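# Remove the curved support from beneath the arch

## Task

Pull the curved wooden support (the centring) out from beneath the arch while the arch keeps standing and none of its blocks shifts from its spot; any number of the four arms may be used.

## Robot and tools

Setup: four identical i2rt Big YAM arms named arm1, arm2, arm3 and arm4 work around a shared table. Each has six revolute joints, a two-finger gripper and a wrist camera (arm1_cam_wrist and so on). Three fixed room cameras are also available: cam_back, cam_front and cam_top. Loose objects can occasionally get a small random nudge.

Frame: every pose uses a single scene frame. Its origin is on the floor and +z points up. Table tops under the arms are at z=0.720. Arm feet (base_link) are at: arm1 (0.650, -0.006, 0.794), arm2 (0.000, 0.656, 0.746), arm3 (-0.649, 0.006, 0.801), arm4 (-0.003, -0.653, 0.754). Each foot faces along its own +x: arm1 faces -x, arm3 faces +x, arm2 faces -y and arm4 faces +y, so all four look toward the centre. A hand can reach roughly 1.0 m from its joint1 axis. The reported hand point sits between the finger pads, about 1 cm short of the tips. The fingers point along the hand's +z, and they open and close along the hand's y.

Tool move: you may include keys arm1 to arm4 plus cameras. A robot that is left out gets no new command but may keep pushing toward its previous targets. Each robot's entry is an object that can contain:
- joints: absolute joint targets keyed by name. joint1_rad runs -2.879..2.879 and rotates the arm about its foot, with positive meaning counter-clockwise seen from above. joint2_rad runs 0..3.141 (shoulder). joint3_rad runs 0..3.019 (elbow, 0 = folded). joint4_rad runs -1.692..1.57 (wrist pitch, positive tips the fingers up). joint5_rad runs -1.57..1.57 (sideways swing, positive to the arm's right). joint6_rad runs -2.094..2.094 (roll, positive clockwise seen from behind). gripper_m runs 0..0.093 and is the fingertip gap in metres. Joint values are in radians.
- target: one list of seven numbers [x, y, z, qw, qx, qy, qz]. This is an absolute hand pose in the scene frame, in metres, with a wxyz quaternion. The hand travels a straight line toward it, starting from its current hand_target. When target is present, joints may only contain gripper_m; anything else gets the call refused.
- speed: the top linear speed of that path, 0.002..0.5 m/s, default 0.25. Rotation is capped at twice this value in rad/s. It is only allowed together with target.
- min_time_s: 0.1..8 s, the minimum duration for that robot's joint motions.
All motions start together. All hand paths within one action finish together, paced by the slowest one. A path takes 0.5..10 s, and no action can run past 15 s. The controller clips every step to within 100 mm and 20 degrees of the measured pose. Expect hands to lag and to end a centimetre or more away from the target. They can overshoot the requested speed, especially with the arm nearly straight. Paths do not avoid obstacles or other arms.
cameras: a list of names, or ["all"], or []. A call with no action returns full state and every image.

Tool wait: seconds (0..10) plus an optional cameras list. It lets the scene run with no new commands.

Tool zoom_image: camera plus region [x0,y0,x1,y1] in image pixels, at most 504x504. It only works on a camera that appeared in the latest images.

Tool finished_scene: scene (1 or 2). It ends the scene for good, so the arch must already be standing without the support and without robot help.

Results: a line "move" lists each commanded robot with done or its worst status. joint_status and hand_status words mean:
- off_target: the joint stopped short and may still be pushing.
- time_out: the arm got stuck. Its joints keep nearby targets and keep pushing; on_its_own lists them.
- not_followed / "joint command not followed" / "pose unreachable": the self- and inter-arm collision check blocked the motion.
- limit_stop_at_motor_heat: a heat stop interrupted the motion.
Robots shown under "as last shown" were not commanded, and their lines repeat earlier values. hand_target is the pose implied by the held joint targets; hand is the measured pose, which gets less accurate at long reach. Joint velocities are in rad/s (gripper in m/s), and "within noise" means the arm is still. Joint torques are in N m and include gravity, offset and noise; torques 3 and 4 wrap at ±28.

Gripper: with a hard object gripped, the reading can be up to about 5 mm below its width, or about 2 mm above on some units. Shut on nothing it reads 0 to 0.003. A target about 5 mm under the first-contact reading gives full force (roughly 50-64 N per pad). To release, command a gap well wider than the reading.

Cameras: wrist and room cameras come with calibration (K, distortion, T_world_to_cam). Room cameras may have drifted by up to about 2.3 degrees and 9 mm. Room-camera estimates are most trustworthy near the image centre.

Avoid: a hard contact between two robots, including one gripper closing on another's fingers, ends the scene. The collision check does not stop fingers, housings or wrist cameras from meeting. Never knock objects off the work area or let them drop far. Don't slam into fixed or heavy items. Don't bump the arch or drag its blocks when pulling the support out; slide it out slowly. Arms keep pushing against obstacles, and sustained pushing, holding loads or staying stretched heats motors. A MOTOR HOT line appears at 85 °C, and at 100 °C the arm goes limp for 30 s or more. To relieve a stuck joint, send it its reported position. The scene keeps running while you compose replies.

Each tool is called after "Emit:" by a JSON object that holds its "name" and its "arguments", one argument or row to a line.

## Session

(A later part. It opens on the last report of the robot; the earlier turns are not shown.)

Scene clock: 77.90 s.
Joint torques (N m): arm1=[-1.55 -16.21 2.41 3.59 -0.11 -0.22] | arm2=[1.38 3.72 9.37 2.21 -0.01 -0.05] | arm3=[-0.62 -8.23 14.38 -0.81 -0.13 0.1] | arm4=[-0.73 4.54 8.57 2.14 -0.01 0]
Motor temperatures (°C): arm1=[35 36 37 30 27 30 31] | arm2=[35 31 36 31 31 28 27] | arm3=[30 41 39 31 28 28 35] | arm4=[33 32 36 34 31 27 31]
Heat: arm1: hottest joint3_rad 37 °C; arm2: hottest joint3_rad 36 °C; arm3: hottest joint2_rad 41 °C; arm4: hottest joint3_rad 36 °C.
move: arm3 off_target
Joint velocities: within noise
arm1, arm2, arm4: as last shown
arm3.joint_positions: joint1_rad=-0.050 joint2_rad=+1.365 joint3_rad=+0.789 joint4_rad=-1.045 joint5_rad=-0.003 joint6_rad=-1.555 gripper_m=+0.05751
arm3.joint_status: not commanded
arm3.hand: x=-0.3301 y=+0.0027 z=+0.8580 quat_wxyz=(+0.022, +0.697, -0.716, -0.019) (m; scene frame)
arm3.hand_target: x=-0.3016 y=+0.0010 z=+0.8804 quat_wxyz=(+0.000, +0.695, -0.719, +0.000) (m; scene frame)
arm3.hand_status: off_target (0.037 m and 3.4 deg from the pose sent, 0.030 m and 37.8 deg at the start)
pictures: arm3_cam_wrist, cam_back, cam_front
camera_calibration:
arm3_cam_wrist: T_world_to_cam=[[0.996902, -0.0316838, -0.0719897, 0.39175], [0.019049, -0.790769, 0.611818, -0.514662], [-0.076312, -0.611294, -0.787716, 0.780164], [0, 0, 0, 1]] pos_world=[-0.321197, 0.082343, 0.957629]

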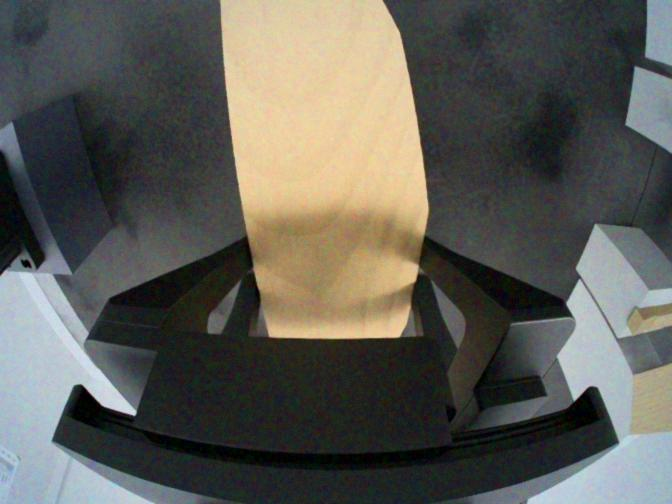

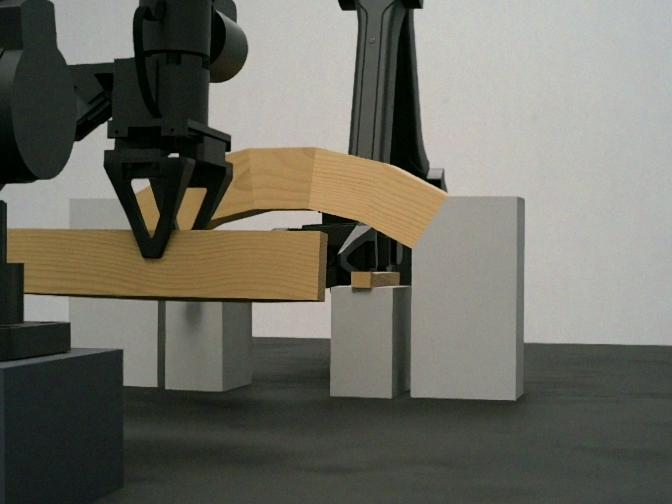

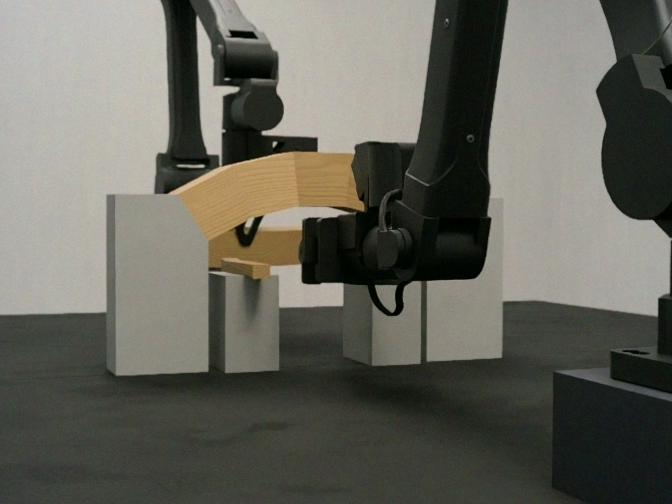

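Emit:
{"name": "move", "arguments": {
  "arm3": {"target": [-0.31, 0.001, 0.815, 0, 0.6946, -0.7194, 0], "speed": 0.1}
}}

Emit:
{"name": "move", "arguments": {
  "arm3": {"target": [-0.31, 0.001, 0.795, 0, 0.6946, -0.7194, 0], "speed": 0.06},
  "cameras": ["cam_back"]
}}

Scene clock: 79.70 s.
Joint torques (N m): arm1=[-1.55 -16.21 2.4 3.6 -0.11 -0.23] | arm2=[1.2 3.78 9.29 2.25 -0.01 -0.06] | arm3=[-0.67 -9.23 8.44 0.14 -0.13 0.11] | arm4=[-0.91 4.19 8.53 2.14 0.02 0.03]
Motor temperatures (°C): arm1=[35 36 37 30 27 30 31] | arm2=[35 31 36 31 31 28 27] | arm3=[30 41 39 31 28 28 35] | arm4=[33 32 36 34 31 27 31]
Heat: arm1: hottest joint3_rad 37 °C; arm2: hottest joint3_rad 36 °C; arm3: hottest joint2_rad 41 °C; arm4: hottest joint3_rad 36 °C.
move: arm3 off_target
Joint velocities: within noise
arm1.joint_positions: joint1_rad=+0.044 joint2_rad=+2.041 joint3_rad=+0.767 joint4_rad=+1.267 joint5_rad=+0.045 joint6_rad=+0.021 gripper_m=+0.07009
arm1.joint_status: not commanded
arm1.hand: x=+0.0371 y=-0.0098 z=+0.8668 quat_wxyz=(-0.005, +0.708, -0.014, -0.706) (m; scene frame)
arm1.hand_target: x=+0.0396 y=-0.0020 z=+0.8831 quat_wxyz=(-0.013, +0.694, -0.014, -0.719) (m; scene frame)
arm1.hand_status: not commanded
arm2, arm4: as last shown
arm3.joint_positions: joint1_rad=-0.050 joint2_rad=+1.464 joint3_rad=+0.736 joint4_rad=-0.861 joint5_rad=-0.003 joint6_rad=-1.555 gripper_m=+0.05751
arm3.joint_status: not commanded
arm3.hand: x=-0.3196 y=+0.0023 z=+0.8107 quat_wxyz=(+0.010, +0.698, -0.716, -0.008) (m; scene frame)
arm3.hand_target: x=-0.3101 y=+0.0010 z=+0.8152 quat_wxyz=(+0.000, +0.695, -0.719, +0.000) (m; scene frame)
arm3.hand_status: off_target (0.011 m and 1.6 deg from the pose sent, 0.047 m and 3.4 deg at the start)
pictures: none

Scene clock: 80.83 s.
Joint torques (N m): arm1=[-1.55 -16.21 2.41 3.56 -0.11 -0.24] | arm2=[1.38 3.66 9.35 2.24 -0.01 -0.05] | arm3=[-0.56 -9.11 7.79 0.23 -0.13 0.11] | arm4=[-1.32 4.13 8.57 2.09 0 0.01]
Motor temperatures (°C): arm1=[35 36 37 30 27 30 31] | arm2=[35 31 36 31 31 28 27] | arm3=[30 41 39 31 28 28 35] | arm4=[33 32 36 34 31 27 31]
Heat: arm1: hottest joint3_rad 37 °C; arm2: hottest joint3_rad 36 °C; arm3: hottest joint2_rad 41 °C; arm4: hottest joint3_rad 36 °C.
move: arm3 done
Joint velocities: within noise
arm1, arm2, arm4: as last shown
arm3.joint_positions: joint1_rad=-0.050 joint2_rad=+1.507 joint3_rad=+0.719 joint4_rad=-0.796 joint5_rad=-0.003 joint6_rad=-1.555 gripper_m=+0.05751
arm3.joint_status: not commanded
arm3.hand: x=-0.3179 y=+0.0022 z=+0.7924 quat_wxyz=(+0.009, +0.698, -0.716, -0.006) (m; scene frame)
arm3.hand_target: x=-0.3100 y=+0.0010 z=+0.7952 quat_wxyz=(+0.000, +0.695, -0.719, +0.000) (m; scene frame)
arm3.hand_status: done (0.008 m and 1.3 deg from the pose sent, 0.018 m and 1.6 deg at the start)
pictures: cam_back

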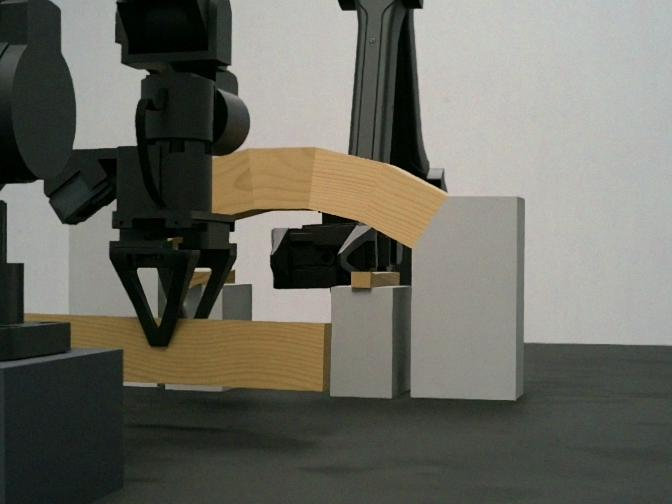

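Emit:
{"name": "move", "arguments": {
  "arm3": {"target": [-0.31, 0.001, 0.776, 0, 0.6946, -0.7194, 0], "speed": 0.05}
}}

Emit:
{"name": "move", "arguments": {
  "arm3": {"target": [-0.31, 0.001, 0.769, 0, 0.6946, -0.7194, 0], "speed": 0.03},
  "cameras": ["cam_back"]
}}

Emit:
{"name": "zoom_image", "arguments": {
  "camera": "cam_back",
  "region": [120, 300, 360, 440]
}}

Scene clock: 82.27 s.
Joint torques (N m): arm1=[-1.38 -16.38 2.41 3.58 -0.11 -0.23] | arm2=[1.26 3.78 9.36 2.29 0 -0.05] | arm3=[-0.56 -9.47 7.23 0.2 -0.13 0.12] | arm4=[-0.97 3.9 8.65 2.02 0 0.03]
Motor temperatures (°C): arm1=[35 36 37 30 27 30 31] | arm2=[35 31 36 31 31 28 27] | arm3=[30 41 39 31 28 28 35] | arm4=[33 32 36 34 31 27 31]
Heat: arm1: hottest joint3_rad 37 °C; arm2: hottest joint3_rad 36 °C; arm3: hottest joint2_rad 41 °C; arm4: hottest joint3_rad 36 °C.
move: arm3 done
Joint velocities: within noise
arm1: as last shown
arm2.joint_positions: joint1_rad=+0.031 joint2_rad=+0.603 joint3_rad=+1.457 joint4_rad=-1.387 joint5_rad=-0.263 joint6_rad=+0.761 gripper_m=+0.09396
arm2.joint_status: not commanded
arm2.hand: x=+0.0421 y=+0.4486 z=+1.3126 quat_wxyz=(-0.497, -0.768, -0.393, +0.094) (m; scene frame)
arm2.hand_target: x=+0.0421 y=+0.4516 z=+1.3209 quat_wxyz=(-0.505, -0.763, -0.391, +0.098) (m; scene frame)
arm2.hand_status: not commanded
arm3.joint_positions: joint1_rad=-0.050 joint2_rad=+1.553 joint3_rad=+0.703 joint4_rad=-0.733 joint5_rad=-0.003 joint6_rad=-1.555 gripper_m=+0.05751
arm3.joint_status: not commanded
arm3.hand: x=-0.3173 y=+0.0020 z=+0.7740 quat_wxyz=(+0.008, +0.698, -0.716, -0.006) (m; scene frame)
arm3.hand_target: x=-0.3101 y=+0.0010 z=+0.7761 quat_wxyz=(+0.000, +0.695, -0.719, +0.000) (m; scene frame)
arm3.hand_status: done (0.008 m and 1.2 deg from the pose sent, 0.018 m and 1.3 deg at the start)
arm4.joint_positions: joint1_rad=-0.454 joint2_rad=+0.631 joint3_rad=+1.450 joint4_rad=-1.565 joint5_rad=-0.075 joint6_rad=-0.150 gripper_m=+0.09396
arm4.joint_status: not commanded
arm4.hand: x=+0.0668 y=-0.4724 z=+1.2759 quat_wxyz=(-0.346, +0.552, -0.728, -0.214) (m; scene frame)
arm4.hand_target: x=+0.0658 y=-0.4742 z=+1.2836 quat_wxyz=(-0.354, +0.550, -0.724, -0.218) (m; scene frame)
arm4.hand_status: not commanded
pictures: none

Scene clock: 83.27 s.
Joint torques (N m): arm1=[-1.55 -16.21 2.41 3.58 -0.11 -0.22] | arm2=[1.08 3.72 9.33 2.22 0 -0.06] | arm3=[-0.62 -9.35 6.94 0.21 -0.13 0.13] | arm4=[-0.97 4.01 8.51 2.11 -0.01 0.04]
Motor temperatures (°C): arm1=[35 36 37 30 27 30 31] | arm2=[35 31 36 31 31 28 27] | arm3=[30 41 39 31 28 28 35] | arm4=[33 32 36 34 31 27 31]
Heat: arm1: hottest joint3_rad 37 °C; arm2: hottest joint3_rad 36 °C; arm3: hottest joint2_rad 41 °C; arm4: hottest joint3_rad 36 °C.
move: arm3 done
Joint velocities: within noise
arm1, arm2, arm4: as last shown
arm3.joint_positions: joint1_rad=-0.050 joint2_rad=+1.569 joint3_rad=+0.699 joint4_rad=-0.710 joint5_rad=-0.003 joint6_rad=-1.555 gripper_m=+0.05751
arm3.joint_status: not commanded
arm3.hand: x=-0.3165 y=+0.0020 z=+0.7679 quat_wxyz=(+0.007, +0.698, -0.716, -0.005) (m; scene frame)
arm3.hand_target: x=-0.3100 y=+0.0010 z=+0.7691 quat_wxyz=(+0.000, +0.695, -0.719, +0.000) (m; scene frame)
arm3.hand_status: done (0.007 m and 1.1 deg from the pose sent, 0.009 m and 1.2 deg at the start)
pictures: cam_back

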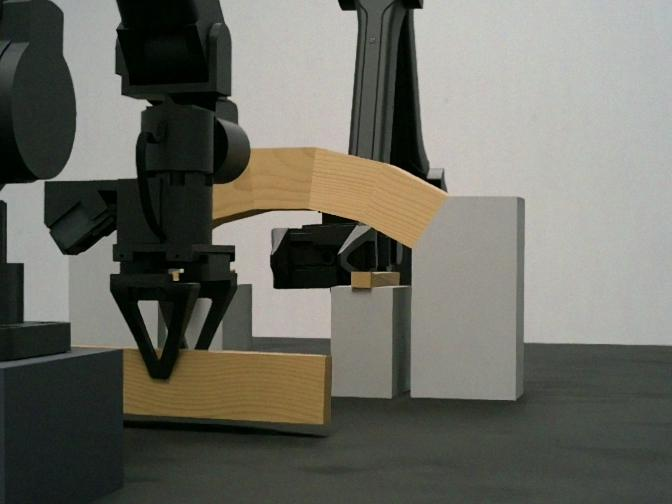

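Scaled by 2.100 from the camera's 672x504 image, which has a finer 960x720 frame.

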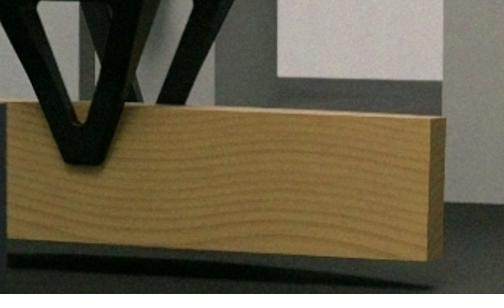

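Emit:
{"name": "move", "arguments": {
  "arm3": {"target": [-0.31, 0.001, 0.7635, 0, 0.6946, -0.7194, 0], "speed": 0.02}
}}

Emit:
{"name": "move", "arguments": {
  "arm3": {"target": [-0.31, 0.001, 0.7605, 0, 0.6946, -0.7194, 0], "speed": 0.015},
  "cameras": ["cam_back"]
}}

Emit:
{"name": "zoom_image", "arguments": {
  "camera": "cam_back",
  "region": [120, 300, 360, 440]
}}

Scene clock: 84.53 s.
Joint torques (N m): arm1=[-1.44 -16.26 2.43 3.59 -0.12 -0.24] | arm2=[1.2 3.49 9.35 2.25 -0.02 -0.07] | arm3=[-0.56 -9.35 6.53 0.2 -0.13 0.12] | arm4=[-1.14 4.13 8.65 2.13 -0.02 0.04]
Motor temperatures (°C): arm1=[35 36 37 30 27 30 31] | arm2=[35 31 37 31 31 28 27] | arm3=[30 41 39 31 28 28 35] | arm4=[33 32 36 34 31 27 31]
Heat: arm1: hottest joint3_rad 37 °C; arm2: hottest joint3_rad 37 °C; arm3: hottest joint2_rad 41 °C; arm4: hottest joint3_rad 36 °C.
move: arm3 done
Joint velocities: within noise
arm1, arm2, arm4: as last shown
arm3.joint_positions: joint1_rad=-0.050 joint2_rad=+1.583 joint3_rad=+0.699 joint4_rad=-0.691 joint5_rad=-0.003 joint6_rad=-1.555 gripper_m=+0.05751
arm3.joint_status: not commanded
arm3.hand: x=-0.3142 y=+0.0019 z=+0.7635 quat_wxyz=(+0.005, +0.698, -0.716, -0.003) (m; scene frame)
arm3.hand_target: x=-0.3099 y=+0.0010 z=+0.7636 quat_wxyz=(+0.000, +0.695, -0.719, +0.000) (m; scene frame)
arm3.hand_status: done (0.004 m and 0.9 deg from the pose sent, 0.008 m and 1.1 deg at the start)
pictures: none

Scene clock: 85.50 s.
Joint torques (N m): arm1=[-1.61 -16.26 2.43 3.58 -0.11 -0.23] | arm2=[1.08 3.43 9.36 2.29 -0.02 -0.06] | arm3=[-0.67 -9.41 6.64 0.21 -0.13 0.13] | arm4=[-1.08 4.25 8.5 2.19 -0.03 0.04]
Motor temperatures (°C): arm1=[35 36 37 30 27 30 31] | arm2=[35 31 37 31 31 28 27] | arm3=[30 41 39 31 28 28 35] | arm4=[33 32 36 34 31 27 31]
Heat: arm1: hottest joint3_rad 37 °C; arm2: hottest joint3_rad 37 °C; arm3: hottest joint2_rad 41 °C; arm4: hottest joint3_rad 36 °C.
move: arm3 done
Joint velocities: within noise
arm1, arm2, arm4: as last shown
arm3.joint_positions: joint1_rad=-0.050 joint2_rad=+1.591 joint3_rad=+0.693 joint4_rad=-0.681 joint5_rad=-0.003 joint6_rad=-1.555 gripper_m=+0.05751
arm3.joint_status: not commanded
arm3.hand: x=-0.3160 y=+0.0019 z=+0.7598 quat_wxyz=(+0.007, +0.698, -0.716, -0.004) (m; scene frame)
arm3.hand_target: x=-0.3100 y=+0.0010 z=+0.7605 quat_wxyz=(+0.000, +0.695, -0.719, +0.000) (m; scene frame)
arm3.hand_status: done (0.006 m and 1.0 deg from the pose sent, 0.005 m and 0.9 deg at the start)
pictures: cam_back

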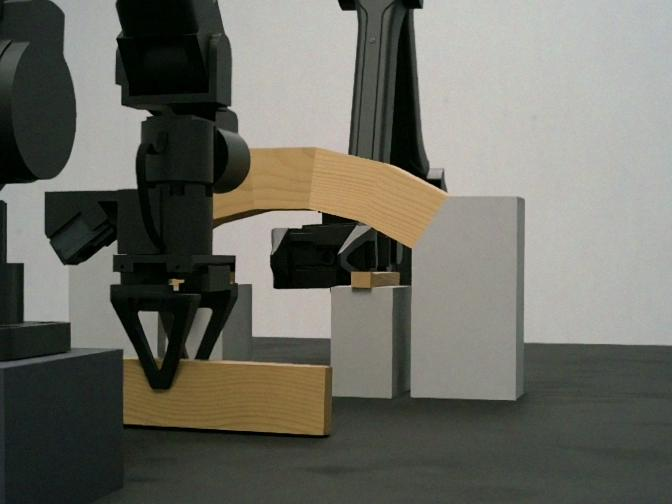

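Scaled by 2.100 from the camera's 672x504 image, which has a finer 960x720 frame.

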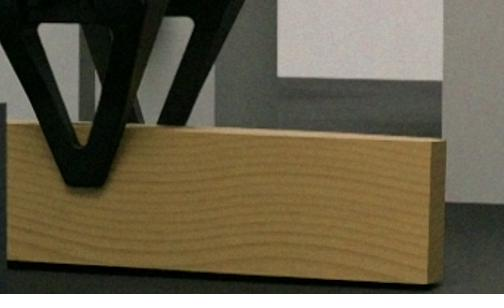

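Emit:
{"name": "move", "arguments": {
  "arm3": {"target": [-0.31, 0.001, 0.7575, 0, 0.6946, -0.7194, 0], "speed": 0.015}
}}

Emit:
{"name": "move", "arguments": {
  "arm3": {"target": [-0.31, 0.001, 0.755, 0, 0.6946, -0.7194, 0], "speed": 0.015},
  "cameras": ["cam_back"]
}}

Emit:
{"name": "zoom_image", "arguments": {
  "camera": "cam_back",
  "region": [120, 300, 360, 440]
}}

Scene clock: 86.67 s.
Joint torques (N m): arm1=[-1.55 -16.32 2.39 3.58 -0.11 -0.22] | arm2=[1.14 3.72 9.32 2.29 -0.02 -0.07] | arm3=[-0.62 -8.88 6.5 0.43 -0.13 0.13] | arm4=[-0.91 3.96 8.65 2.02 -0.03 0.04]
Motor temperatures (°C): arm1=[35 36 37 30 27 30 31] | arm2=[35 31 37 31 31 28 27] | arm3=[30 41 39 31 28 28 35] | arm4=[33 32 36 34 31 27 31]
Heat: arm1: hottest joint3_rad 37 °C; arm2: hottest joint3_rad 37 °C; arm3: hottest joint2_rad 41 °C; arm4: hottest joint3_rad 36 °C.
move: arm3 done
Joint velocities: arm1=[within noise] | arm2=[-0.015 -0.005 -0.012 -0.012 -0.066 -0.154 0] | arm3=[within noise] | arm4=[within noise]
arm1, arm2, arm4: as last shown
arm3.joint_positions: joint1_rad=-0.050 joint2_rad=+1.592 joint3_rad=+0.693 joint4_rad=-0.675 joint5_rad=-0.003 joint6_rad=-1.555 gripper_m=+0.05751
arm3.joint_status: not commanded
arm3.hand: x=-0.3147 y=+0.0019 z=+0.7594 quat_wxyz=(+0.005, +0.698, -0.716, -0.003) (m; scene frame)
arm3.hand_target: x=-0.3100 y=+0.0010 z=+0.7576 quat_wxyz=(+0.000, +0.695, -0.719, +0.000) (m; scene frame)
arm3.hand_status: done (0.005 m and 0.8 deg from the pose sent, 0.006 m and 1.0 deg at the start)
pictures: none

Scene clock: 87.63 s.
Joint torques (N m): arm1=[-1.49 -16.21 2.41 3.59 -0.11 -0.23] | arm2=[1.14 3.78 9.33 2.26 -0.02 -0.06] | arm3=[-0.62 -8.29 6.34 0.53 -0.13 0.13] | arm4=[-0.91 3.84 8.54 2.06 -0.02 0.05]
Motor temperatures (°C): arm1=[35 36 37 30 27 30 30] | arm2=[35 31 37 31 31 28 27] | arm3=[30 41 39 31 28 28 35] | arm4=[33 32 36 34 31 27 31]
Heat: arm1: hottest joint3_rad 37 °C; arm2: hottest joint3_rad 37 °C; arm3: hottest joint2_rad 41 °C; arm4: hottest joint3_rad 36 °C.
move: arm3 done
Joint velocities: within noise
arm1, arm2, arm4: as last shown
arm3.joint_positions: joint1_rad=-0.050 joint2_rad=+1.593 joint3_rad=+0.693 joint4_rad=-0.670 joint5_rad=-0.003 joint6_rad=-1.555 gripper_m=+0.05751
arm3.joint_status: not commanded
arm3.hand: x=-0.3137 y=+0.0019 z=+0.7591 quat_wxyz=(+0.004, +0.698, -0.716, -0.001) (m; scene frame)
arm3.hand_target: x=-0.3101 y=+0.0010 z=+0.7551 quat_wxyz=(+0.000, +0.695, -0.719, +0.000) (m; scene frame)
arm3.hand_status: done (0.006 m and 0.6 deg from the pose sent, 0.007 m and 0.8 deg at the start)
pictures: cam_back

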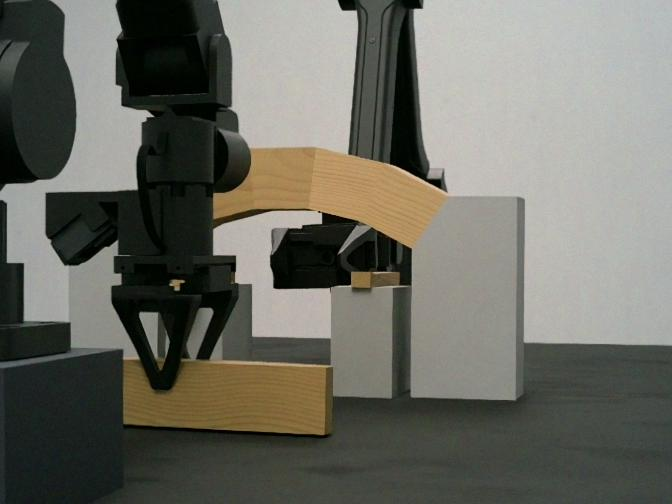

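Scaled by 2.100 from the camera's 672x504 image, which has a finer 960x720 frame.

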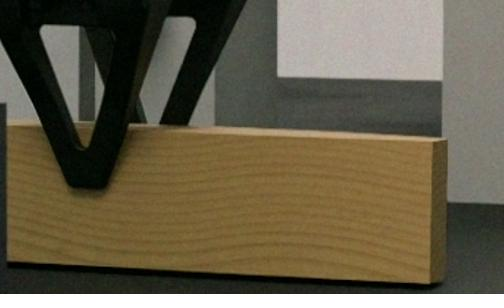

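Emit:
{"name": "move", "arguments": {
  "arm3": {"joints": {"gripper_m": 0.061}}
}}

Emit:
{"name": "move", "arguments": {
  "arm3": {"joints": {"gripper_m": 0.072}}
}}

Emit:
{"name": "move", "arguments": {
  "arm3": {"target": [-0.314, 0.001, 0.86, 0, 0.6946, -0.7194, 0], "speed": 0.1},
  "cameras": ["all"]
}}

Scene clock: 88.20 s.
Joint torques (N m): arm1=[-1.61 -16.38 2.44 3.55 -0.12 -0.24] | arm2=[1.14 3.6 9.35 2.35 -0.02 -0.07] | arm3=[-0.56 -8.47 6.34 0.46 -0.12 0.12] | arm4=[-0.67 4.07 8.62 1.99 -0.03 -0.03]
Motor temperatures (°C): arm1=[35 36 37 30 27 30 30] | arm2=[35 31 37 31 31 28 27] | arm3=[30 41 39 31 28 28 35] | arm4=[33 32 36 34 31 27 31]
Heat: arm1: hottest joint3_rad 37 °C; arm2: hottest joint3_rad 37 °C; arm3: hottest joint2_rad 41 °C; arm4: hottest joint3_rad 36 °C.
move: arm3 done
Joint velocities: within noise
arm1.joint_positions: joint1_rad=+0.044 joint2_rad=+2.041 joint3_rad=+0.767 joint4_rad=+1.267 joint5_rad=+0.045 joint6_rad=+0.021 gripper_m=+0.07009
arm1.joint_status: not commanded
arm1.hand: x=+0.0371 y=-0.0098 z=+0.8668 quat_wxyz=(-0.005, +0.708, -0.014, -0.706) (m; scene frame)
arm1.hand_target: x=+0.0396 y=-0.0020 z=+0.8831 quat_wxyz=(-0.013, +0.694, -0.014, -0.719) (m; scene frame)
arm1.hand_status: not commanded
arm2, arm4: as last shown
arm3.joint_positions: joint1_rad=-0.050 joint2_rad=+1.594 joint3_rad=+0.693 joint4_rad=-0.669 joint5_rad=-0.004 joint6_rad=-1.555 gripper_m=+0.06063
arm3.joint_status: all done
arm3.hand: x=-0.3135 y=+0.0020 z=+0.7588 quat_wxyz=(+0.003, +0.698, -0.716, -0.001) (m; scene frame)
arm3.hand_target: x=-0.3101 y=+0.0010 z=+0.7551 quat_wxyz=(+0.000, +0.695, -0.719, +0.000) (m; scene frame)
arm3.hand_status: not commanded
pictures: none

Scene clock: 88.70 s.
Joint torques (N m): arm1=[-1.67 -16.21 2.4 3.55 -0.11 -0.23] | arm2=[1.2 3.6 9.32 2.3 -0.02 -0.07] | arm3=[-0.62 -8.35 6.39 0.24 -0.11 0.13] | arm4=[-1.44 4.13 8.58 2.13 0.02 -0.03]
Motor temperatures (°C): arm1=[35 36 37 30 27 30 30] | arm2=[35 31 37 31 31 28 27] | arm3=[30 40 39 31 28 28 35] | arm4=[33 32 36 34 31 27 31]
Heat: arm1: hottest joint3_rad 37 °C; arm2: hottest joint3_rad 37 °C; arm3: hottest joint2_rad 40 °C; arm4: hottest joint3_rad 36 °C.
move: arm3 done
Joint velocities: within noise
arm1, arm2, arm4: as last shown
arm3.joint_positions: joint1_rad=-0.050 joint2_rad=+1.594 joint3_rad=+0.693 joint4_rad=-0.664 joint5_rad=-0.004 joint6_rad=-1.555 gripper_m=+0.07184
arm3.joint_status: all done
arm3.hand: x=-0.3121 y=+0.0019 z=+0.7588 quat_wxyz=(+0.001, +0.698, -0.716, +0.001) (m; scene frame)
arm3.hand_target: x=-0.3101 y=+0.0010 z=+0.7551 quat_wxyz=(+0.000, +0.695, -0.719, +0.000) (m; scene frame)
arm3.hand_status: not commanded
pictures: none

Scene clock: 90.50 s.
Joint torques (N m): arm1=[-1.55 -16.26 2.4 3.59 -0.11 -0.23] | arm2=[1.08 3.6 9.35 2.3 -0.01 -0.06] | arm3=[-0.73 -9.58 12.05 -0.66 -0.11 0.1] | arm4=[-1.44 4.07 8.66 1.99 0.02 0.04]
Motor temperatures (°C): arm1=[35 36 37 30 27 30 30] | arm2=[35 31 37 30 31 28 27] | arm3=[30 40 39 31 28 28 35] | arm4=[33 32 36 34 31 27 31]
Heat: arm1: hottest joint3_rad 37 °C; arm2: hottest joint3_rad 37 °C; arm3: hottest joint2_rad 40 °C; arm4: hottest joint3_rad 36 °C.
move: arm3 off_target
Joint velocities: within noise
arm1: as last shown
arm2.joint_positions: joint1_rad=+0.031 joint2_rad=+0.603 joint3_rad=+1.457 joint4_rad=-1.387 joint5_rad=-0.263 joint6_rad=+0.761 gripper_m=+0.09396
arm2.joint_status: not commanded
arm2.hand: x=+0.0421 y=+0.4486 z=+1.3126 quat_wxyz=(-0.497, -0.768, -0.393, +0.094) (m; scene frame)
arm2.hand_target: x=+0.0421 y=+0.4516 z=+1.3209 quat_wxyz=(-0.505, -0.763, -0.391, +0.098) (m; scene frame)
arm2.hand_status: not commanded
arm3.joint_positions: joint1_rad=-0.050 joint2_rad=+1.379 joint3_rad=+0.747 joint4_rad=-0.986 joint5_rad=-0.004 joint6_rad=-1.555 gripper_m=+0.07192
arm3.joint_status: not commanded
arm3.hand: x=-0.3360 y=+0.0028 z=+0.8405 quat_wxyz=(+0.020, +0.697, -0.716, -0.018) (m; scene frame)
arm3.hand_target: x=-0.3149 y=+0.0010 z=+0.8600 quat_wxyz=(+0.000, +0.695, -0.719, +0.000) (m; scene frame)
arm3.hand_status: off_target (0.029 m and 3.2 deg from the pose sent, 0.101 m and 0.5 deg at the start)
arm4.joint_positions: joint1_rad=-0.454 joint2_rad=+0.631 joint3_rad=+1.450 joint4_rad=-1.565 joint5_rad=-0.075 joint6_rad=-0.150 gripper_m=+0.09396
arm4.joint_status: not commanded
arm4.hand: x=+0.0668 y=-0.4724 z=+1.2759 quat_wxyz=(-0.346, +0.552, -0.728, -0.214) (m; scene frame)
arm4.hand_target: x=+0.0658 y=-0.4742 z=+1.2836 quat_wxyz=(-0.354, +0.550, -0.724, -0.218) (m; scene frame)
arm4.hand_status: not commanded
pictures: arm1_cam_wrist, arm2_cam_wrist, arm3_cam_wrist, arm4_cam_wrist, cam_back, cam_front, cam_top
camera_calibration:
arm1_cam_wrist: T_world_to_cam=[[0.0407456, 0.999099, -0.0118647, 0.0174327], [0.582538, -0.0334014, -0.812117, 0.685146], [-0.811782, 0.0261786, -0.583374, 0.663804], [0, 0, 0, 1]] pos_world=[0.13903, -0.0119096, 0.943872]
arm2_cam_wrist: T_world_to_cam=[[-0.701394, 0.201794, -0.683612, 0.835716], [0.409312, 0.899214, -0.154522, -0.212758], [0.583532, -0.388191, -0.713301, 1.21205], [0, 0, 0, 1]] pos_world=[-0.0340186, 0.493179, 1.40298]
arm3_cam_wrist: T_world_to_cam=[[0.997172, -0.031652, -0.0681631, 0.393262], [0.0166751, -0.791193, 0.611339, -0.504132], [-0.0732803, -0.610747, -0.788428, 0.76752], [0, 0, 0, 1]] pos_world=[-0.327499, 0.0823426, 0.940136]
arm4_cam_wrist: T_world_to_cam=[[0.951578, -0.295641, 0.084239, -0.312856], [-0.273853, -0.939752, -0.204623, -0.161551], [0.139659, 0.171646, -0.975209, 1.44366], [0, 0, 0, 1]] pos_world=[0.0518457, -0.492109, 1.40116]

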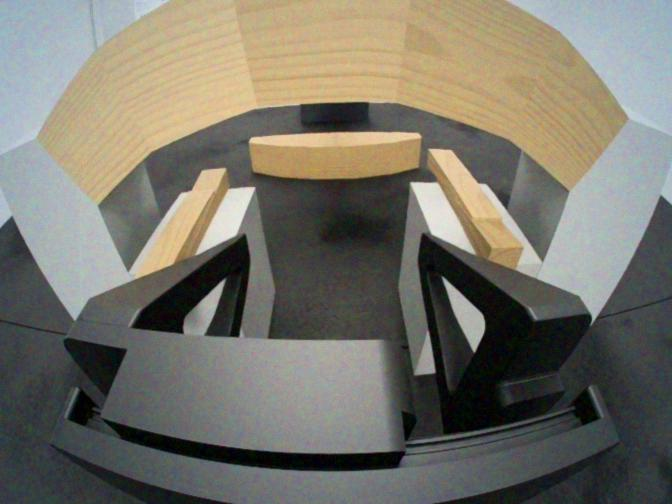

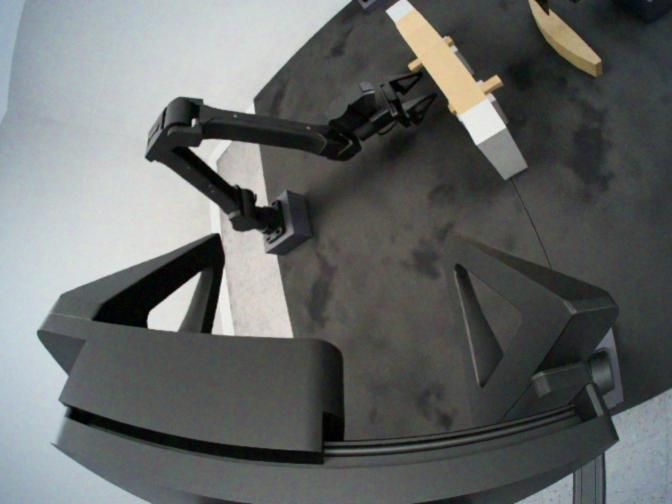

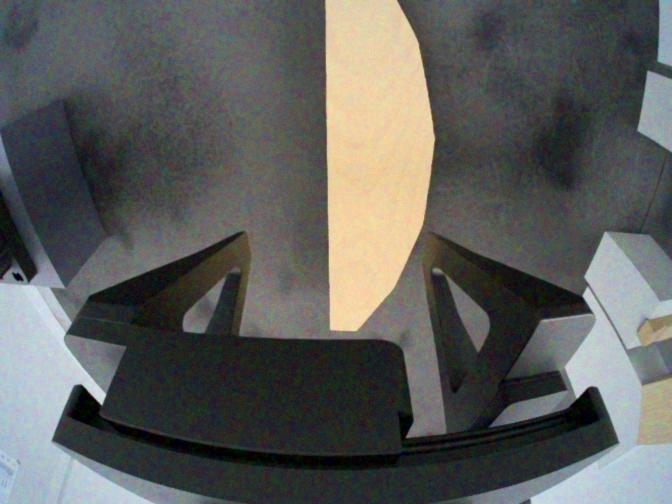

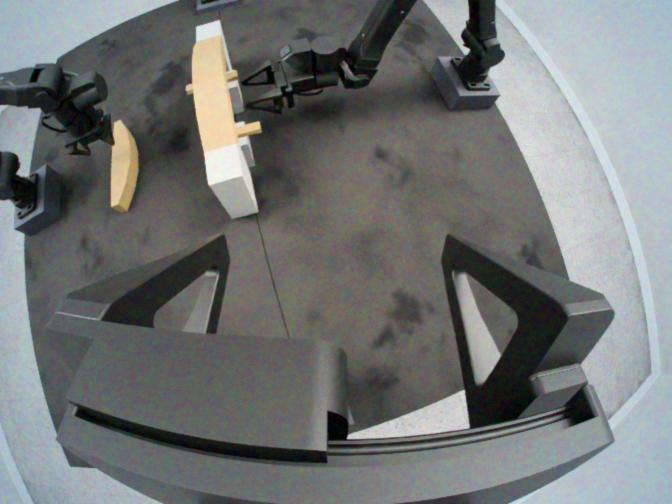

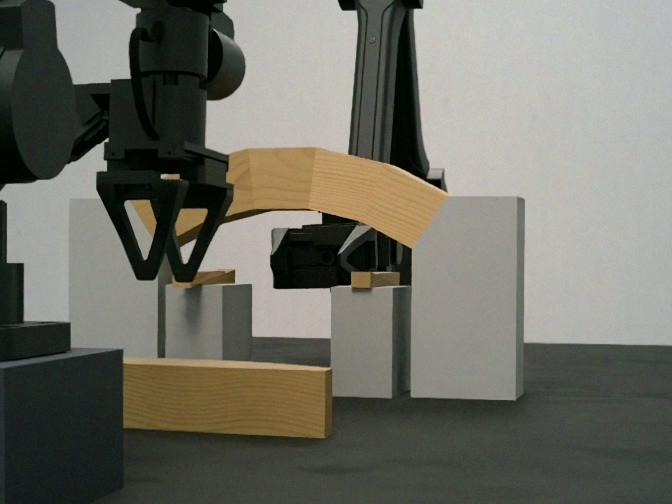

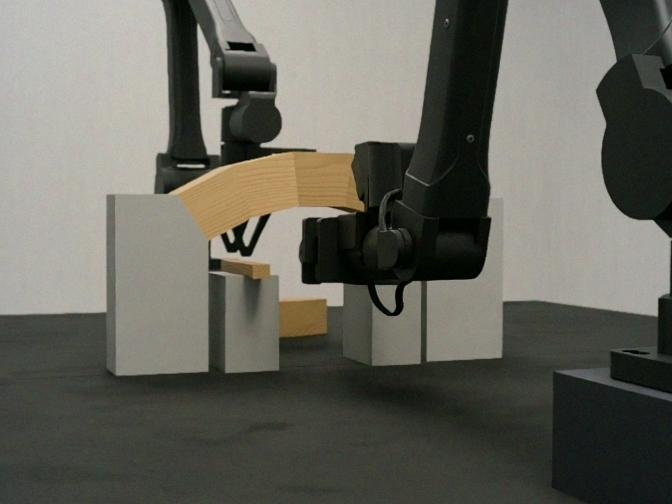

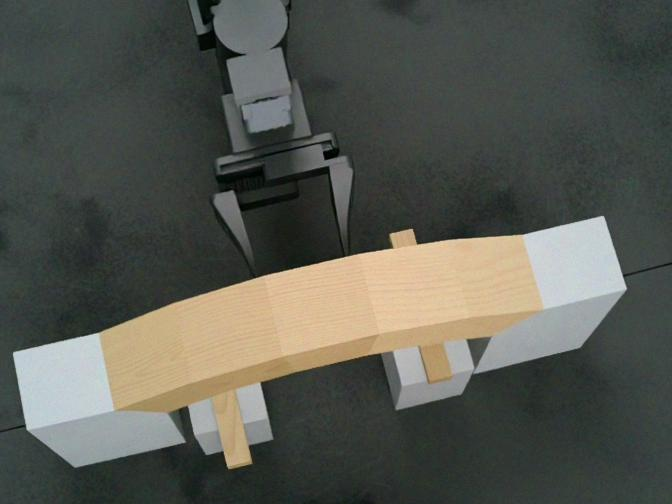

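Emit:
{"name": "finished_scene", "arguments": {
  "scene": 2
}}

The scene is finished: the task was done.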